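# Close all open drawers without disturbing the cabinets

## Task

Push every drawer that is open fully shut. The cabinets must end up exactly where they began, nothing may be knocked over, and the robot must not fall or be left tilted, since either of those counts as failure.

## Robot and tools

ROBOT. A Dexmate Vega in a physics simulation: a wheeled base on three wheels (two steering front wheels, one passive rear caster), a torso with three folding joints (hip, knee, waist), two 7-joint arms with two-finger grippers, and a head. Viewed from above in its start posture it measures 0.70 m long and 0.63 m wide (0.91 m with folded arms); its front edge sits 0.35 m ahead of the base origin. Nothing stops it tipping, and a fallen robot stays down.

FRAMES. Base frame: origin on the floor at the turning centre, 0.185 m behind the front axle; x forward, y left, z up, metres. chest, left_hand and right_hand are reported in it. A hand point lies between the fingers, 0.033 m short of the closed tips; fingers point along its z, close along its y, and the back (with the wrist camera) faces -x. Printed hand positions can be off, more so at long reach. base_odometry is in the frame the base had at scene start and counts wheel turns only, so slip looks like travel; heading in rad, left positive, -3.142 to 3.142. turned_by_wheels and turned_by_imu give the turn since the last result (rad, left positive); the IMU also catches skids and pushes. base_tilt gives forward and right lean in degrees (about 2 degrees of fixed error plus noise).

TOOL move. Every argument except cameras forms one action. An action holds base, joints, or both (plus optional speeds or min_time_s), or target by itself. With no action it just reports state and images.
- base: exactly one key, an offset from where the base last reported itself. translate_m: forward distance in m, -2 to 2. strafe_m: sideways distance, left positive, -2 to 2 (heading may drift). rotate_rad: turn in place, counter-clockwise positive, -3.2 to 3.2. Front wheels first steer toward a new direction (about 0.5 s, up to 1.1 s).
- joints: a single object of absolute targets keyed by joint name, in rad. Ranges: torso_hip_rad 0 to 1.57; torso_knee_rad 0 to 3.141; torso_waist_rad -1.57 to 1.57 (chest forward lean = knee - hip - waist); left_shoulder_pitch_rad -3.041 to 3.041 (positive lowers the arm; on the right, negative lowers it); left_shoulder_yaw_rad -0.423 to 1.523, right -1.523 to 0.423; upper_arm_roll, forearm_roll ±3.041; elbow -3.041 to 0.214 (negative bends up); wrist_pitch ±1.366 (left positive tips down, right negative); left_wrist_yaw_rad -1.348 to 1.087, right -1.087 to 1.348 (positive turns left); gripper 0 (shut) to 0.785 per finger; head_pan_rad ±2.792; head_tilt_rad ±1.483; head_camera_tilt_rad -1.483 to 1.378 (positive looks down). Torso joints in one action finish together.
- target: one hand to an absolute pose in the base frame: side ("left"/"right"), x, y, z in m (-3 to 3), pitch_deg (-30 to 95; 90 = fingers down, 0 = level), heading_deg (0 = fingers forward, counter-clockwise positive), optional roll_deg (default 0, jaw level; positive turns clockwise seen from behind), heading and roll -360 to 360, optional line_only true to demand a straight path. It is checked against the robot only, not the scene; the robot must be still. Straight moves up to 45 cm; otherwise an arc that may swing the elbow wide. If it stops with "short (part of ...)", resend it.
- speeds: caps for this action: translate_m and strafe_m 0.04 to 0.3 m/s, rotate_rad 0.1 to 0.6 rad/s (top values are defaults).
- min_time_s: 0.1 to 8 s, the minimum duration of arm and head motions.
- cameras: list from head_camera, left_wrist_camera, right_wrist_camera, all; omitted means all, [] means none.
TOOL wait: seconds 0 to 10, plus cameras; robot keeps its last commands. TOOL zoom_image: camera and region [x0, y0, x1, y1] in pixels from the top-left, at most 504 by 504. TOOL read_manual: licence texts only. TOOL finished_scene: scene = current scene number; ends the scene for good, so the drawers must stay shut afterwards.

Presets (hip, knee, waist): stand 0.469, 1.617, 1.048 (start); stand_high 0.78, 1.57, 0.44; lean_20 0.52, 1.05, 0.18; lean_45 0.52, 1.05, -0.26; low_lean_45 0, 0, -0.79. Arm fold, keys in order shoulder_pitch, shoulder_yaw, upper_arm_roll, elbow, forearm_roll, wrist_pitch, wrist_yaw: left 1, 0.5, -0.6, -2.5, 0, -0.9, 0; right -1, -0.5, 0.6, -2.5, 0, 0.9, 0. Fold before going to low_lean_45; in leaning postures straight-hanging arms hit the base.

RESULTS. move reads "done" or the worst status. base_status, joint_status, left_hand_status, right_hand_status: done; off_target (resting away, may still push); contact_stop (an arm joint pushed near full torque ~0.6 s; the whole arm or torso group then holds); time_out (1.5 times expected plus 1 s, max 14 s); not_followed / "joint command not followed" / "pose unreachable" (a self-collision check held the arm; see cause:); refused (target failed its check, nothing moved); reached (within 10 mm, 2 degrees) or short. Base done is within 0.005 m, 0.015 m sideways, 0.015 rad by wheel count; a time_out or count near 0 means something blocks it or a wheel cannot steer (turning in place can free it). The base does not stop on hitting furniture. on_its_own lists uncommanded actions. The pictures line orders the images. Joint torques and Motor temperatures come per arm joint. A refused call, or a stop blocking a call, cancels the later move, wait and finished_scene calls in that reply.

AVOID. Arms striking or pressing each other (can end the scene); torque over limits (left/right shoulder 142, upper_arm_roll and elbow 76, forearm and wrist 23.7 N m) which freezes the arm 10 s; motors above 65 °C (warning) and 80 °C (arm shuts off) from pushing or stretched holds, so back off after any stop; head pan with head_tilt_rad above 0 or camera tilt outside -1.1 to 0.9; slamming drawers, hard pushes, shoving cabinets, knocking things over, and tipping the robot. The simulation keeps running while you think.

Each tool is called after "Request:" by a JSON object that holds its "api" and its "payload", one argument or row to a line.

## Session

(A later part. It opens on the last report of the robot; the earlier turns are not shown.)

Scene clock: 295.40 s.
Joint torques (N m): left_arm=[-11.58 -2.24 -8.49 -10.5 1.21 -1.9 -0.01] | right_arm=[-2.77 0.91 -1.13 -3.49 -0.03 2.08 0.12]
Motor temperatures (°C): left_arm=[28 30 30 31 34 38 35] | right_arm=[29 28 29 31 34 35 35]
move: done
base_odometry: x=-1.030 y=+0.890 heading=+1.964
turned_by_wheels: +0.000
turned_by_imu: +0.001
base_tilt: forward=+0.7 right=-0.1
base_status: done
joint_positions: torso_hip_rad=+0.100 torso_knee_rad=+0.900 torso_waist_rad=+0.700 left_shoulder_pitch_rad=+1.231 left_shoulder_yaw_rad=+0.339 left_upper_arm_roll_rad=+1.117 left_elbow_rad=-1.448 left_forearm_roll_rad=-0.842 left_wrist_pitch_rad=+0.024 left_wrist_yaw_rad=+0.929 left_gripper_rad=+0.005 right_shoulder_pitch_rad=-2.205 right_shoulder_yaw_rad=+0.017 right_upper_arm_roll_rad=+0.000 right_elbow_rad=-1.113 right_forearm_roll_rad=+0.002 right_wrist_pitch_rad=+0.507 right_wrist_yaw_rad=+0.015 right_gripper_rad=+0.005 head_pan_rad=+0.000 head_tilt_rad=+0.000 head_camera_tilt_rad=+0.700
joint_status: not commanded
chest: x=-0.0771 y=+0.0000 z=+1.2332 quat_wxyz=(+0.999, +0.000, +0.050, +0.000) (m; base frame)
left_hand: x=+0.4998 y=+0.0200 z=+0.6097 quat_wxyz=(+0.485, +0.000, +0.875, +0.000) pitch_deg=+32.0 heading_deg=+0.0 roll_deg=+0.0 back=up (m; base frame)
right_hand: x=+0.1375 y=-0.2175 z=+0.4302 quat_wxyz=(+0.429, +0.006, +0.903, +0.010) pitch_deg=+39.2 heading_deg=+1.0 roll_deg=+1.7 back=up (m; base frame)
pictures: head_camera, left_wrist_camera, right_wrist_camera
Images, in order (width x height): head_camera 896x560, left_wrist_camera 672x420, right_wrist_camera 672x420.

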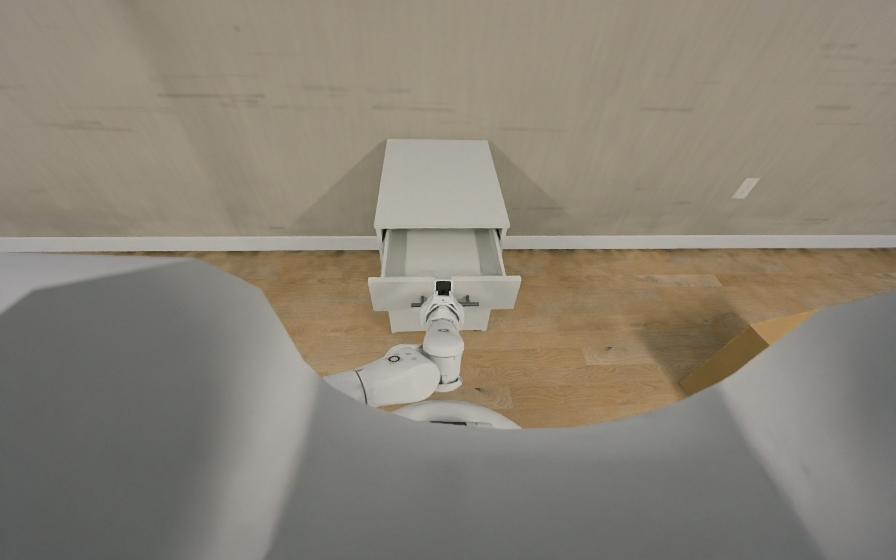

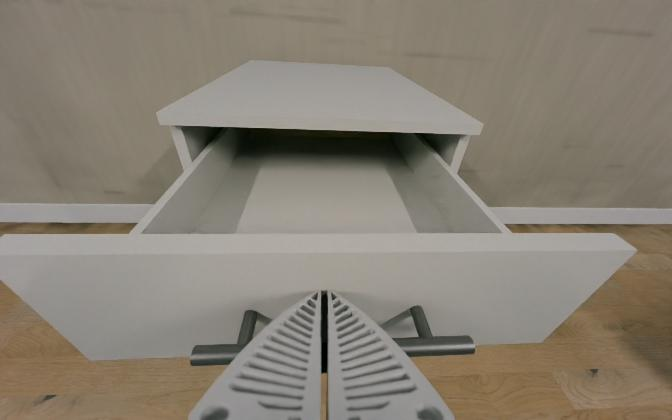

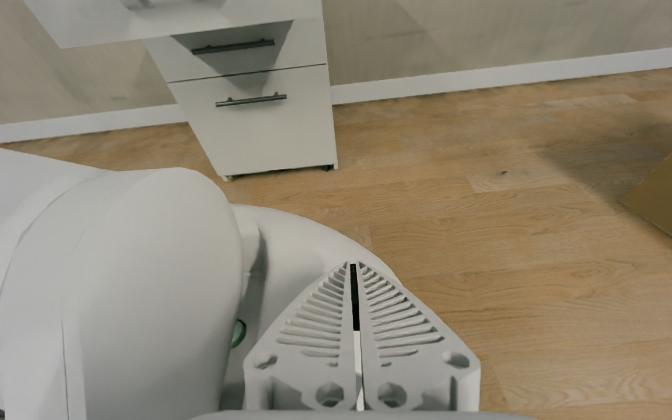

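Request:
{"api": "move", "payload": {
  "base": {"translate_m":0.15},
  "speeds": {"translate_m":0.06}
}}

Scene clock: 303.27 s.
Joint torques (N m): left_arm=[-12.88 -5.6 -9.62 -12.23 0.94 -3.08 0.11] | right_arm=[-2.62 0.39 -0.66 -4.19 -0.02 2.66 0.16]
Motor temperatures (°C): left_arm=[28 30 30 31 34 38 35] | right_arm=[29 28 29 31 34 35 35]
move: done
base_odometry: x=-1.088 y=+1.028 heading=+1.965
turned_by_wheels: +0.000
turned_by_imu: +0.001
base_tilt: forward=+0.6 right=-0.1
base_status: done
joint_positions: torso_hip_rad=+0.100 torso_knee_rad=+0.900 torso_waist_rad=+0.700 left_shoulder_pitch_rad=+1.231 left_shoulder_yaw_rad=+0.339 left_upper_arm_roll_rad=+1.117 left_elbow_rad=-1.448 left_forearm_roll_rad=-0.842 left_wrist_pitch_rad=+0.024 left_wrist_yaw_rad=+0.929 left_gripper_rad=+0.005 right_shoulder_pitch_rad=-2.205 right_shoulder_yaw_rad=+0.017 right_upper_arm_roll_rad=+0.000 right_elbow_rad=-1.113 right_forearm_roll_rad=+0.002 right_wrist_pitch_rad=+0.507 right_wrist_yaw_rad=+0.015 right_gripper_rad=+0.005 head_pan_rad=+0.000 head_tilt_rad=+0.000 head_camera_tilt_rad=+0.700
joint_status: not commanded
chest: x=-0.0771 y=+0.0000 z=+1.2332 quat_wxyz=(+0.999, +0.000, +0.050, +0.000) (m; base frame)
left_hand: x=+0.4998 y=+0.0200 z=+0.6097 quat_wxyz=(+0.485, +0.000, +0.875, +0.000) pitch_deg=+32.0 heading_deg=+0.0 roll_deg=+0.0 back=up (m; base frame)
right_hand: x=+0.1375 y=-0.2175 z=+0.4302 quat_wxyz=(+0.429, +0.006, +0.903, +0.010) pitch_deg=+39.2 heading_deg=+1.0 roll_deg=+1.7 back=up (m; base frame)
pictures: head_camera, left_wrist_camera, right_wrist_camera
Images, in order (width x height): head_camera 896x560, left_wrist_camera 672x420, right_wrist_camera 672x420.

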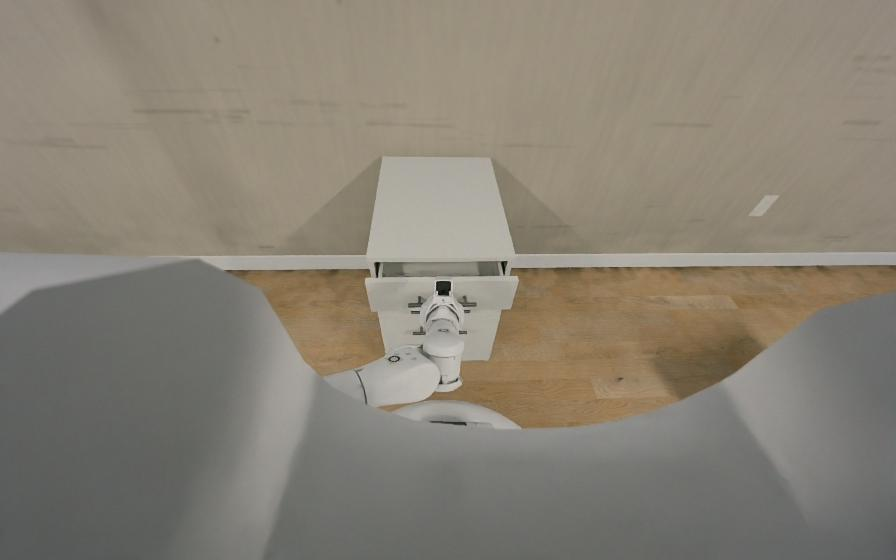

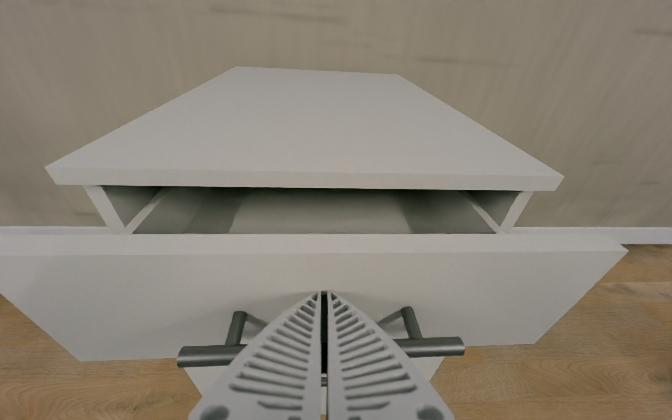

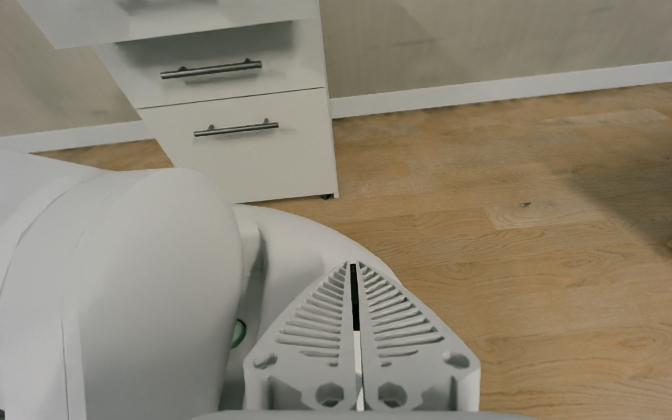

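Request:
{"api": "move", "payload": {
  "base": {"translate_m":0.045},
  "speeds": {"translate_m":0.04}
}}

Scene clock: 307.47 s.
Joint torques (N m): left_arm=[-11.66 -3.12 -9.2 -10.12 1.03 -1.5 -0.34] | right_arm=[-3.15 0.56 -0.85 -4.82 -0.11 2.69 0.18]
Motor temperatures (°C): left_arm=[28 30 30 31 34 38 35] | right_arm=[29 28 29 31 34 35 35]
move: done
base_odometry: x=-1.106 y=+1.070 heading=+1.965
turned_by_wheels: +0.000
turned_by_imu: +0.001
base_tilt: forward=+0.7 right=-0.1
base_status: done
joint_positions: torso_hip_rad=+0.100 torso_knee_rad=+0.900 torso_waist_rad=+0.700 left_shoulder_pitch_rad=+1.231 left_shoulder_yaw_rad=+0.339 left_upper_arm_roll_rad=+1.117 left_elbow_rad=-1.448 left_forearm_roll_rad=-0.842 left_wrist_pitch_rad=+0.024 left_wrist_yaw_rad=+0.929 left_gripper_rad=+0.005 right_shoulder_pitch_rad=-2.205 right_shoulder_yaw_rad=+0.017 right_upper_arm_roll_rad=+0.000 right_elbow_rad=-1.113 right_forearm_roll_rad=+0.002 right_wrist_pitch_rad=+0.507 right_wrist_yaw_rad=+0.015 right_gripper_rad=+0.005 head_pan_rad=+0.000 head_tilt_rad=+0.000 head_camera_tilt_rad=+0.700
joint_status: not commanded
chest: x=-0.0771 y=+0.0000 z=+1.2332 quat_wxyz=(+0.999, +0.000, +0.050, +0.000) (m; base frame)
left_hand: x=+0.4998 y=+0.0200 z=+0.6097 quat_wxyz=(+0.485, +0.000, +0.875, +0.000) pitch_deg=+32.0 heading_deg=+0.0 roll_deg=+0.0 back=up (m; base frame)
right_hand: x=+0.1375 y=-0.2175 z=+0.4302 quat_wxyz=(+0.429, +0.006, +0.903, +0.010) pitch_deg=+39.2 heading_deg=+1.0 roll_deg=+1.7 back=up (m; base frame)
pictures: head_camera, left_wrist_camera, right_wrist_camera
Images, in order (width x height): head_camera 896x560, left_wrist_camera 672x420, right_wrist_camera 672x420.

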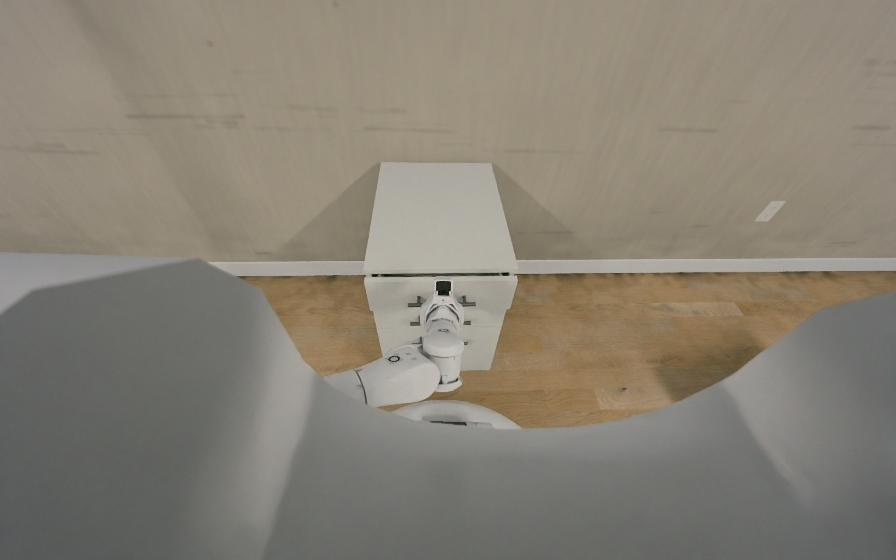

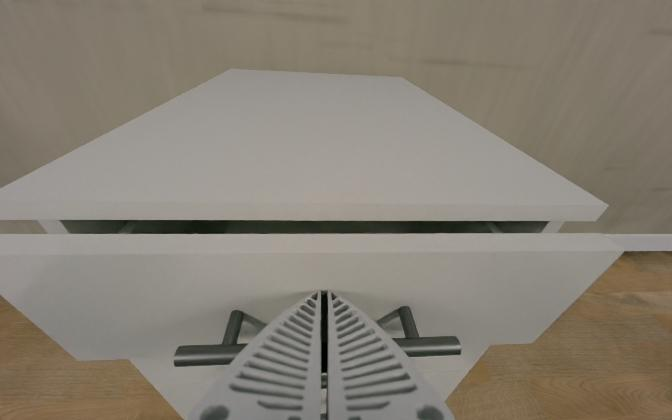

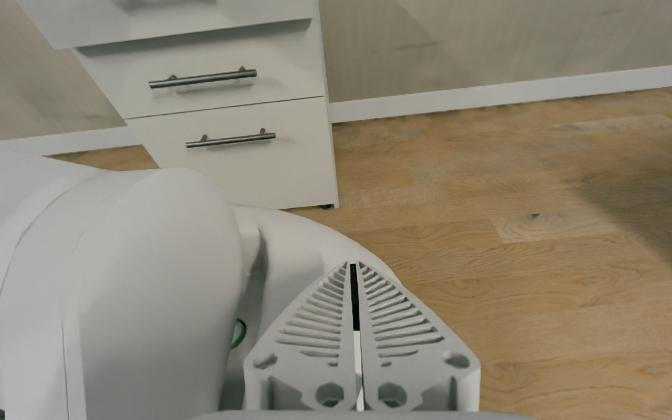

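Request:
{"api": "move", "payload": {
  "base": {"translate_m":0.02},
  "speeds": {"translate_m":0.04}
}}

Request:
{"api": "zoom_image", "payload": {
  "camera": "right_wrist_camera",
  "region": [40, 0, 360, 220]
}}

Scene clock: 312.47 s.
Joint torques (N m): left_arm=[-11.53 -3.25 -6.72 -11.11 0.86 -1.64 -0.36] | right_arm=[-2.99 1.02 -0.81 -4.39 -0.13 2.79 0.17]
Motor temperatures (°C): left_arm=[28 30 30 31 34 38 35] | right_arm=[29 28 29 31 34 35 35]
move: done
base_odometry: x=-1.113 y=+1.088 heading=+1.966
turned_by_wheels: +0.000
turned_by_imu: +0.001
base_tilt: forward=+0.7 right=-0.1
base_status: done
joint_positions: torso_hip_rad=+0.100 torso_knee_rad=+0.900 torso_waist_rad=+0.700 left_shoulder_pitch_rad=+1.231 left_shoulder_yaw_rad=+0.339 left_upper_arm_roll_rad=+1.117 left_elbow_rad=-1.448 left_forearm_roll_rad=-0.842 left_wrist_pitch_rad=+0.024 left_wrist_yaw_rad=+0.929 left_gripper_rad=+0.005 right_shoulder_pitch_rad=-2.205 right_shoulder_yaw_rad=+0.017 right_upper_arm_roll_rad=+0.000 right_elbow_rad=-1.113 right_forearm_roll_rad=+0.002 right_wrist_pitch_rad=+0.507 right_wrist_yaw_rad=+0.015 right_gripper_rad=+0.005 head_pan_rad=+0.000 head_tilt_rad=+0.000 head_camera_tilt_rad=+0.700
joint_status: not commanded
chest: x=-0.0771 y=+0.0000 z=+1.2332 quat_wxyz=(+0.999, +0.000, +0.050, +0.000) (m; base frame)
left_hand: x=+0.4998 y=+0.0200 z=+0.6097 quat_wxyz=(+0.485, +0.000, +0.875, +0.000) pitch_deg=+32.0 heading_deg=+0.0 roll_deg=+0.0 back=up (m; base frame)
right_hand: x=+0.1375 y=-0.2175 z=+0.4302 quat_wxyz=(+0.429, +0.006, +0.903, +0.010) pitch_deg=+39.2 heading_deg=+1.0 roll_deg=+1.7 back=up (m; base frame)
pictures: head_camera, left_wrist_camera, right_wrist_camera
Images, in order (width x height): head_camera 896x560, left_wrist_camera 672x420, right_wrist_camera 672x420.

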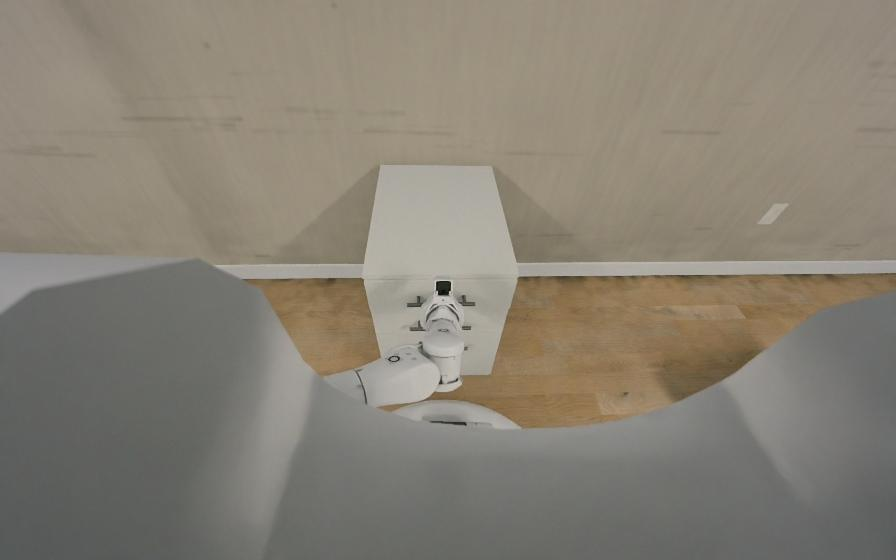

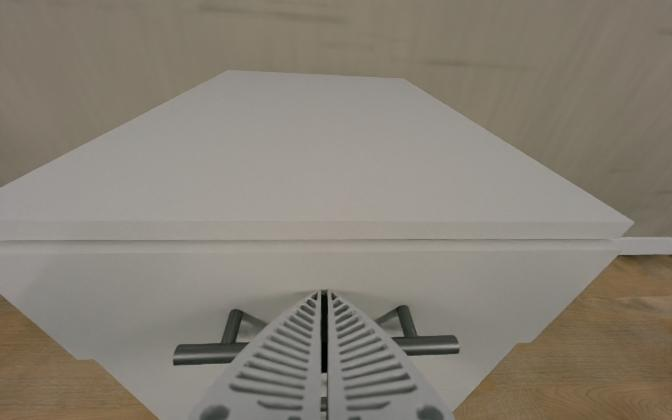

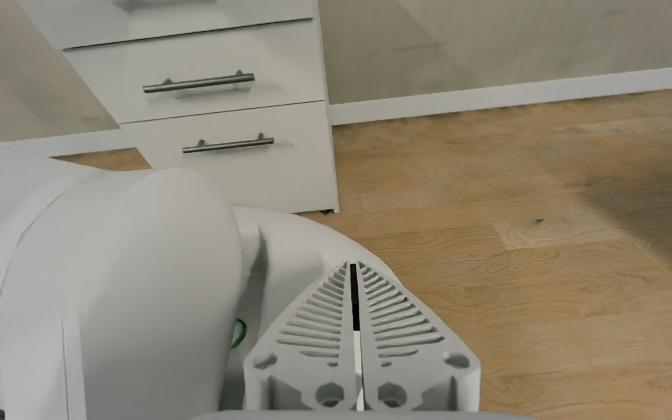

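Scaled by 1.575 from the camera's 672x420 image, which has a finer 960x600 frame.

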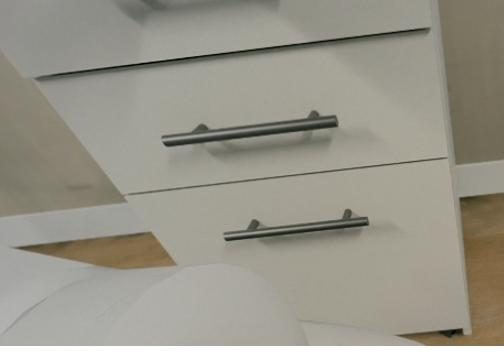

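Request:
{"api": "move", "payload": {
  "base": {"translate_m":0.01},
  "speeds": {"translate_m":0.04}
}}

Request:
{"api": "zoom_image", "payload": {
  "camera": "right_wrist_camera",
  "region": [40, 0, 360, 220]
}}

Scene clock: 316.33 s.
Joint torques (N m): left_arm=[-12.09 -5.79 -9.53 -10.81 0.9 -1.54 0.02] | right_arm=[-2.68 0.21 -0.73 -4.07 -0.1 2.37 0.22]
Motor temperatures (°C): left_arm=[28 30 30 31 34 38 35] | right_arm=[29 28 29 31 34 35 35]
move: done
base_odometry: x=-1.117 y=+1.097 heading=+1.966
turned_by_wheels: +0.000
turned_by_imu: +0.001
base_tilt: forward=+0.6 right=+0.0
base_status: done
joint_positions: torso_hip_rad=+0.100 torso_knee_rad=+0.900 torso_waist_rad=+0.700 left_shoulder_pitch_rad=+1.231 left_shoulder_yaw_rad=+0.339 left_upper_arm_roll_rad=+1.117 left_elbow_rad=-1.448 left_forearm_roll_rad=-0.842 left_wrist_pitch_rad=+0.024 left_wrist_yaw_rad=+0.929 left_gripper_rad=+0.005 right_shoulder_pitch_rad=-2.205 right_shoulder_yaw_rad=+0.017 right_upper_arm_roll_rad=+0.000 right_elbow_rad=-1.113 right_forearm_roll_rad=+0.002 right_wrist_pitch_rad=+0.507 right_wrist_yaw_rad=+0.015 right_gripper_rad=+0.005 head_pan_rad=+0.000 head_tilt_rad=+0.000 head_camera_tilt_rad=+0.700
joint_status: not commanded
chest: x=-0.0771 y=+0.0000 z=+1.2332 quat_wxyz=(+0.999, +0.000, +0.050, +0.000) (m; base frame)
left_hand: x=+0.4998 y=+0.0200 z=+0.6097 quat_wxyz=(+0.485, +0.000, +0.875, +0.000) pitch_deg=+32.0 heading_deg=+0.0 roll_deg=+0.0 back=up (m; base frame)
right_hand: x=+0.1375 y=-0.2175 z=+0.4302 quat_wxyz=(+0.429, +0.006, +0.903, +0.010) pitch_deg=+39.2 heading_deg=+1.0 roll_deg=+1.7 back=up (m; base frame)
pictures: head_camera, left_wrist_camera, right_wrist_camera
Images, in order (width x height): head_camera 896x560, left_wrist_camera 672x420, right_wrist_camera 672x420.

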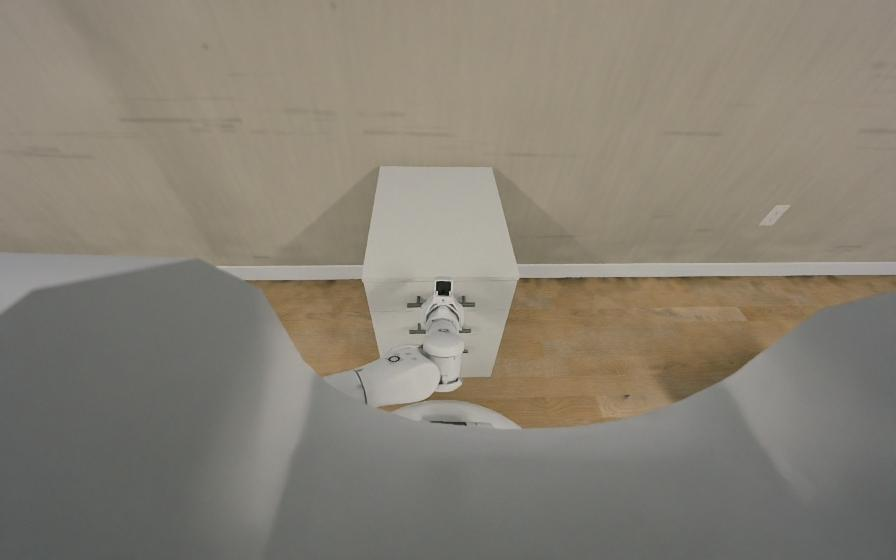

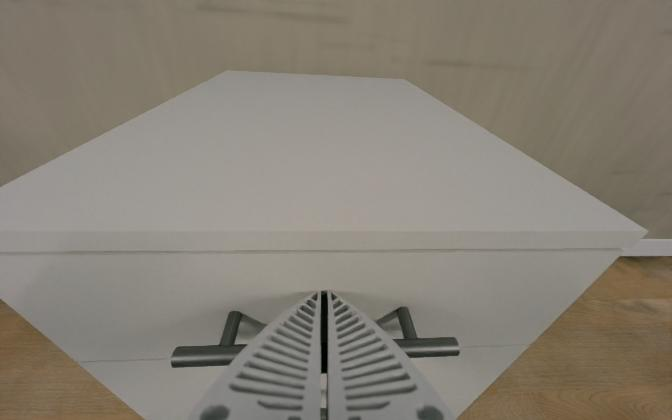

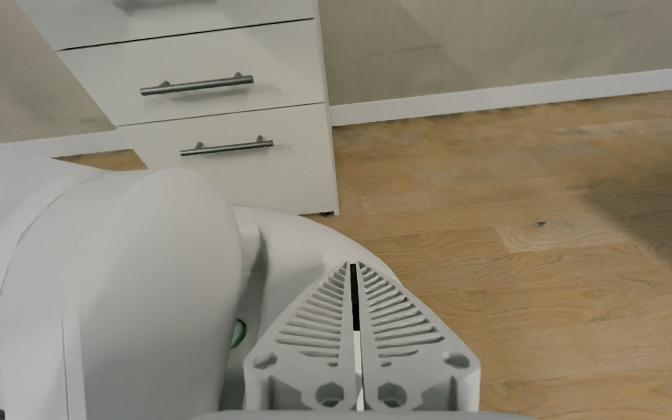

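Scaled by 1.575 from the camera's 672x420 image, which has a finer 960x600 frame.

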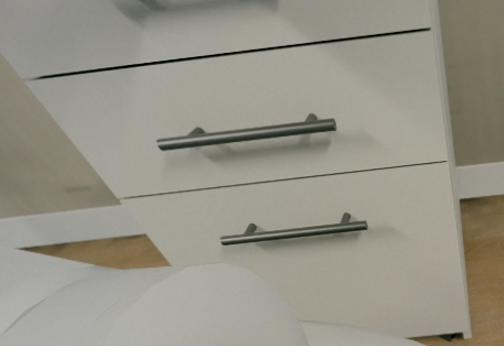

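Push until torque shows a stop.

Request:
{"api": "move", "payload": {
  "base": {"translate_m":0.008},
  "speeds": {"translate_m":0.04}
}}

Request:
{"api": "zoom_image", "payload": {
  "camera": "right_wrist_camera",
  "region": [40, 0, 360, 220]
}}

Scene clock: 321.27 s.
Joint torques (N m): left_arm=[-11.51 -0.06 -7.65 -9.57 0.78 -3.27 0.79] | right_arm=[-2.79 -0.21 -0.86 -4.68 -0.05 1.66 0.18]
Motor temperatures (°C): left_arm=[28 30 30 31 34 38 35] | right_arm=[29 28 29 31 34 35 35]
move: done
base_odometry: x=-1.120 y=+1.105 heading=+1.966
turned_by_wheels: +0.000
turned_by_imu: +0.001
base_tilt: forward=+0.7 right=+0.0
base_status: done
joint_positions: torso_hip_rad=+0.100 torso_knee_rad=+0.900 torso_waist_rad=+0.700 left_shoulder_pitch_rad=+1.231 left_shoulder_yaw_rad=+0.339 left_upper_arm_roll_rad=+1.117 left_elbow_rad=-1.448 left_forearm_roll_rad=-0.842 left_wrist_pitch_rad=+0.024 left_wrist_yaw_rad=+0.929 left_gripper_rad=+0.005 right_shoulder_pitch_rad=-2.205 right_shoulder_yaw_rad=+0.017 right_upper_arm_roll_rad=+0.000 right_elbow_rad=-1.113 right_forearm_roll_rad=+0.002 right_wrist_pitch_rad=+0.507 right_wrist_yaw_rad=+0.015 right_gripper_rad=+0.005 head_pan_rad=+0.000 head_tilt_rad=+0.000 head_camera_tilt_rad=+0.700
joint_status: not commanded
chest: x=-0.0771 y=+0.0000 z=+1.2332 quat_wxyz=(+0.999, +0.000, +0.050, +0.000) (m; base frame)
left_hand: x=+0.4997 y=+0.0199 z=+0.6097 quat_wxyz=(+0.485, +0.000, +0.875, +0.000) pitch_deg=+32.0 heading_deg=+0.0 roll_deg=+0.0 back=up (m; base frame)
right_hand: x=+0.1375 y=-0.2175 z=+0.4302 quat_wxyz=(+0.429, +0.006, +0.903, +0.010) pitch_deg=+39.2 heading_deg=+1.0 roll_deg=+1.7 back=up (m; base frame)
pictures: head_camera, left_wrist_camera, right_wrist_camera
Images, in order (width x height): head_camera 896x560, left_wrist_camera 672x420, right_wrist_camera 672x420.

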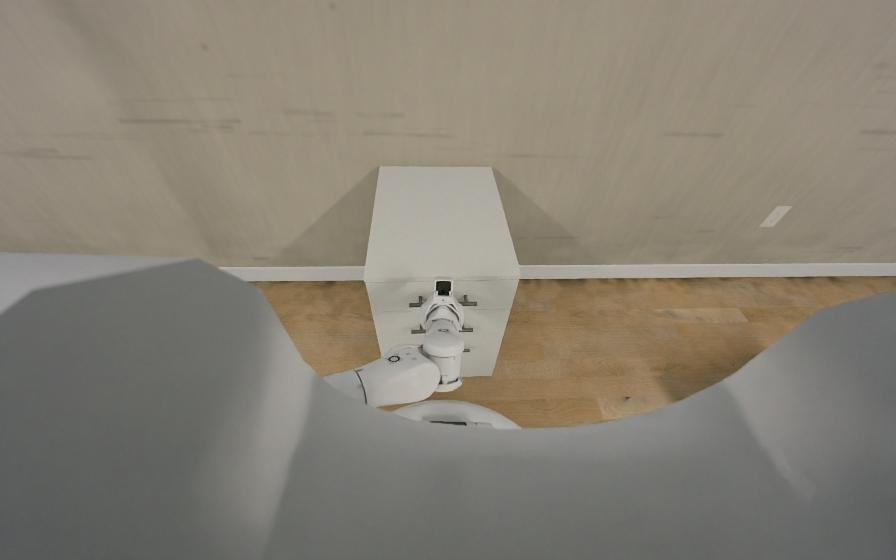

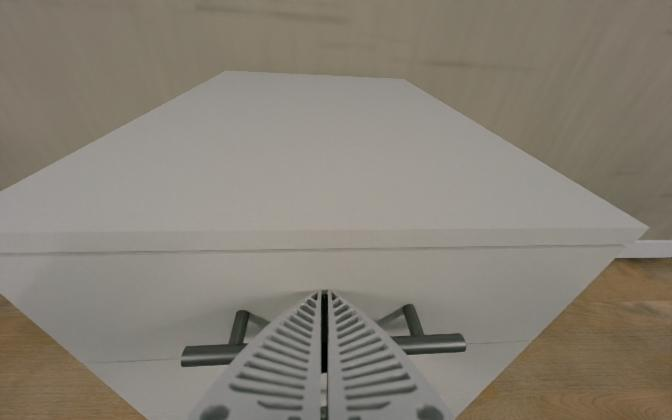

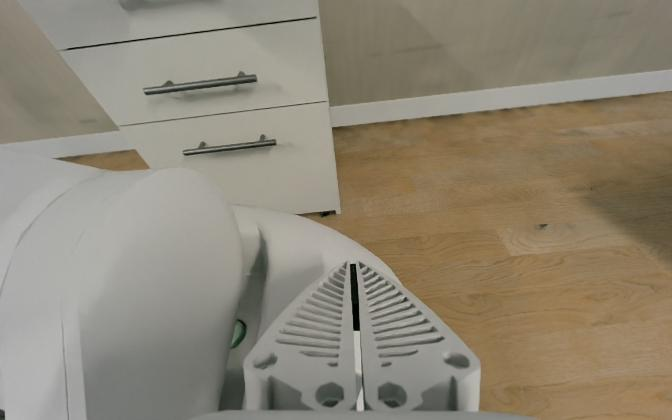

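Scaled by 1.575 from the camera's 672x420 image, which has a finer 960x600 frame.

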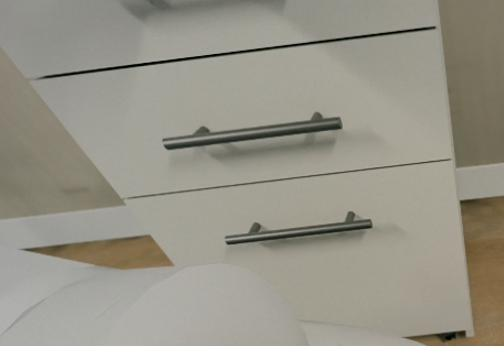

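Request:
{"api": "zoom_image", "payload": {
  "camera": "left_wrist_camera",
  "region": [480, 200, 672, 380]
}}

Request:
{"api": "zoom_image", "payload": {
  "camera": "head_camera",
  "region": [350, 260, 540, 390]
}}

Request:
{"api": "zoom_image", "payload": {
  "camera": "right_wrist_camera",
  "region": [220, 0, 360, 120]
}}

Scaled by 2.625 from the camera's 672x420 image, which has a finer 960x600 frame.

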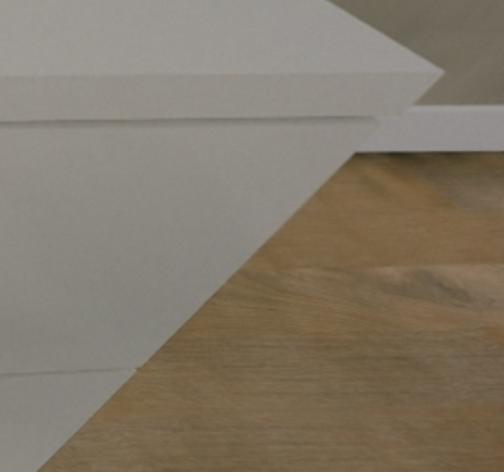

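Scaled by 2.653 from the camera's 896x560 image, which has a finer 960x600 frame.

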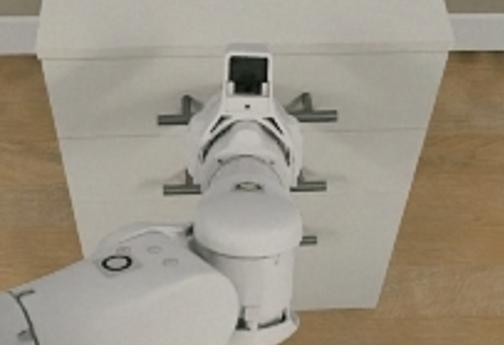

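Scaled by 3.600 from the camera's 672x420 image, which has a finer 960x600 frame.

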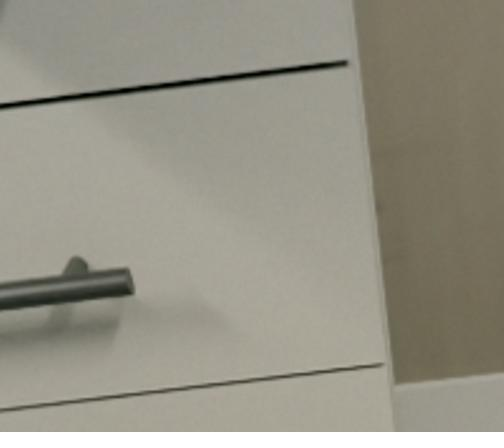

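Request:
{"api": "move", "payload": {
  "base": {"translate_m":-0.4},
  "speeds": {"translate_m":0.15}
}}

Request:
{"api": "zoom_image", "payload": {
  "camera": "left_wrist_camera",
  "region": [180, 0, 500, 280]
}}

Request:
{"api": "zoom_image", "payload": {
  "camera": "right_wrist_camera",
  "region": [150, 0, 360, 180]
}}

Scene clock: 339.53 s.
Joint torques (N m): left_arm=[-12.55 -1.02 -9.2 -10.94 1.42 -1.46 0.08] | right_arm=[-2.45 0.25 -1.01 -3.62 -0.06 2.16 0.06]
Motor temperatures (°C): left_arm=[28 30 30 31 34 38 35] | right_arm=[29 28 29 31 34 35 35]
move: done
base_odometry: x=-0.965 y=+0.736 heading=+1.967
turned_by_wheels: +0.001
turned_by_imu: +0.002
base_tilt: forward=+0.7 right=+0.0
base_status: done
joint_positions: torso_hip_rad=+0.100 torso_knee_rad=+0.900 torso_waist_rad=+0.700 left_shoulder_pitch_rad=+1.231 left_shoulder_yaw_rad=+0.339 left_upper_arm_roll_rad=+1.117 left_elbow_rad=-1.448 left_forearm_roll_rad=-0.842 left_wrist_pitch_rad=+0.024 left_wrist_yaw_rad=+0.929 left_gripper_rad=+0.005 right_shoulder_pitch_rad=-2.205 right_shoulder_yaw_rad=+0.017 right_upper_arm_roll_rad=+0.000 right_elbow_rad=-1.113 right_forearm_roll_rad=+0.002 right_wrist_pitch_rad=+0.507 right_wrist_yaw_rad=+0.015 right_gripper_rad=+0.005 head_pan_rad=+0.000 head_tilt_rad=+0.000 head_camera_tilt_rad=+0.700
joint_status: not commanded
chest: x=-0.0771 y=+0.0000 z=+1.2332 quat_wxyz=(+0.999, +0.000, +0.050, +0.000) (m; base frame)
left_hand: x=+0.4997 y=+0.0199 z=+0.6097 quat_wxyz=(+0.485, +0.000, +0.875, +0.000) pitch_deg=+32.0 heading_deg=+0.0 roll_deg=+0.0 back=up (m; base frame)
right_hand: x=+0.1375 y=-0.2175 z=+0.4302 quat_wxyz=(+0.429, +0.006, +0.903, +0.010) pitch_deg=+39.2 heading_deg=+1.0 roll_deg=+1.7 back=up (m; base frame)
pictures: head_camera, left_wrist_camera, right_wrist_camera
Images, in order (width x height): head_camera 896x560, left_wrist_camera 672x420, right_wrist_camera 672x420.

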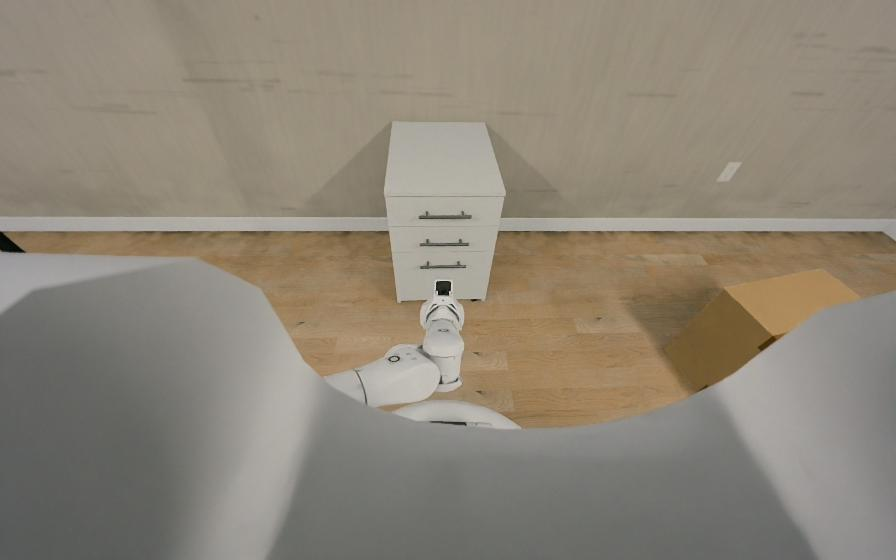

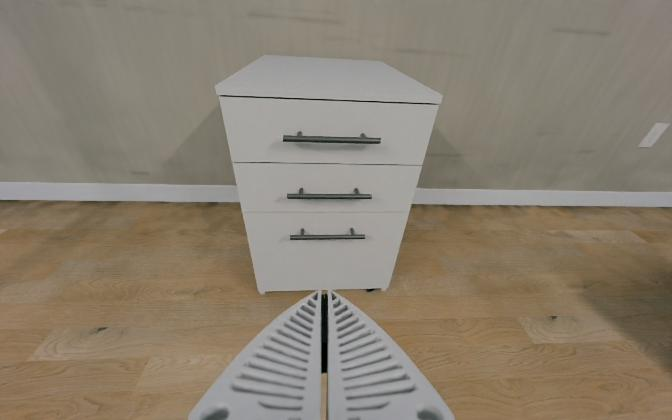

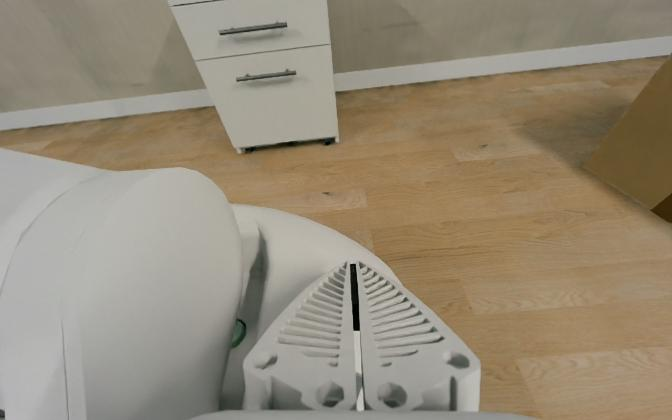

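Scaled by 1.575 from the camera's 672x420 image, which has a finer 960x600 frame.

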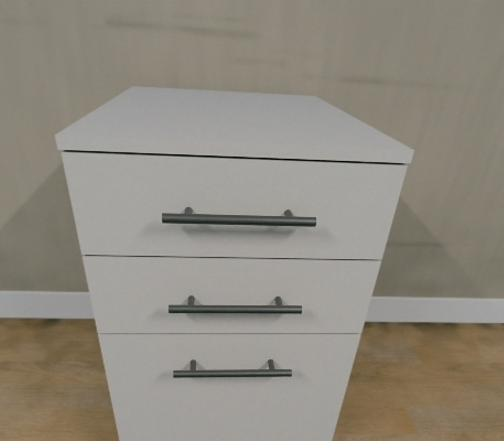

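Scaled by 2.400 from the camera's 672x420 image, which has a finer 960x600 frame.

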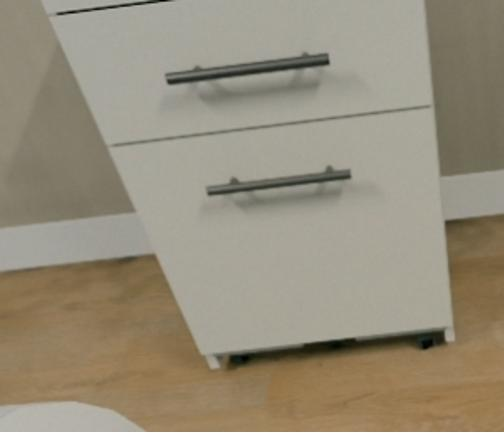

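Request:
{"api": "finished_scene", "payload": {
  "scene": 2
}}

The scene is finished: the task was done.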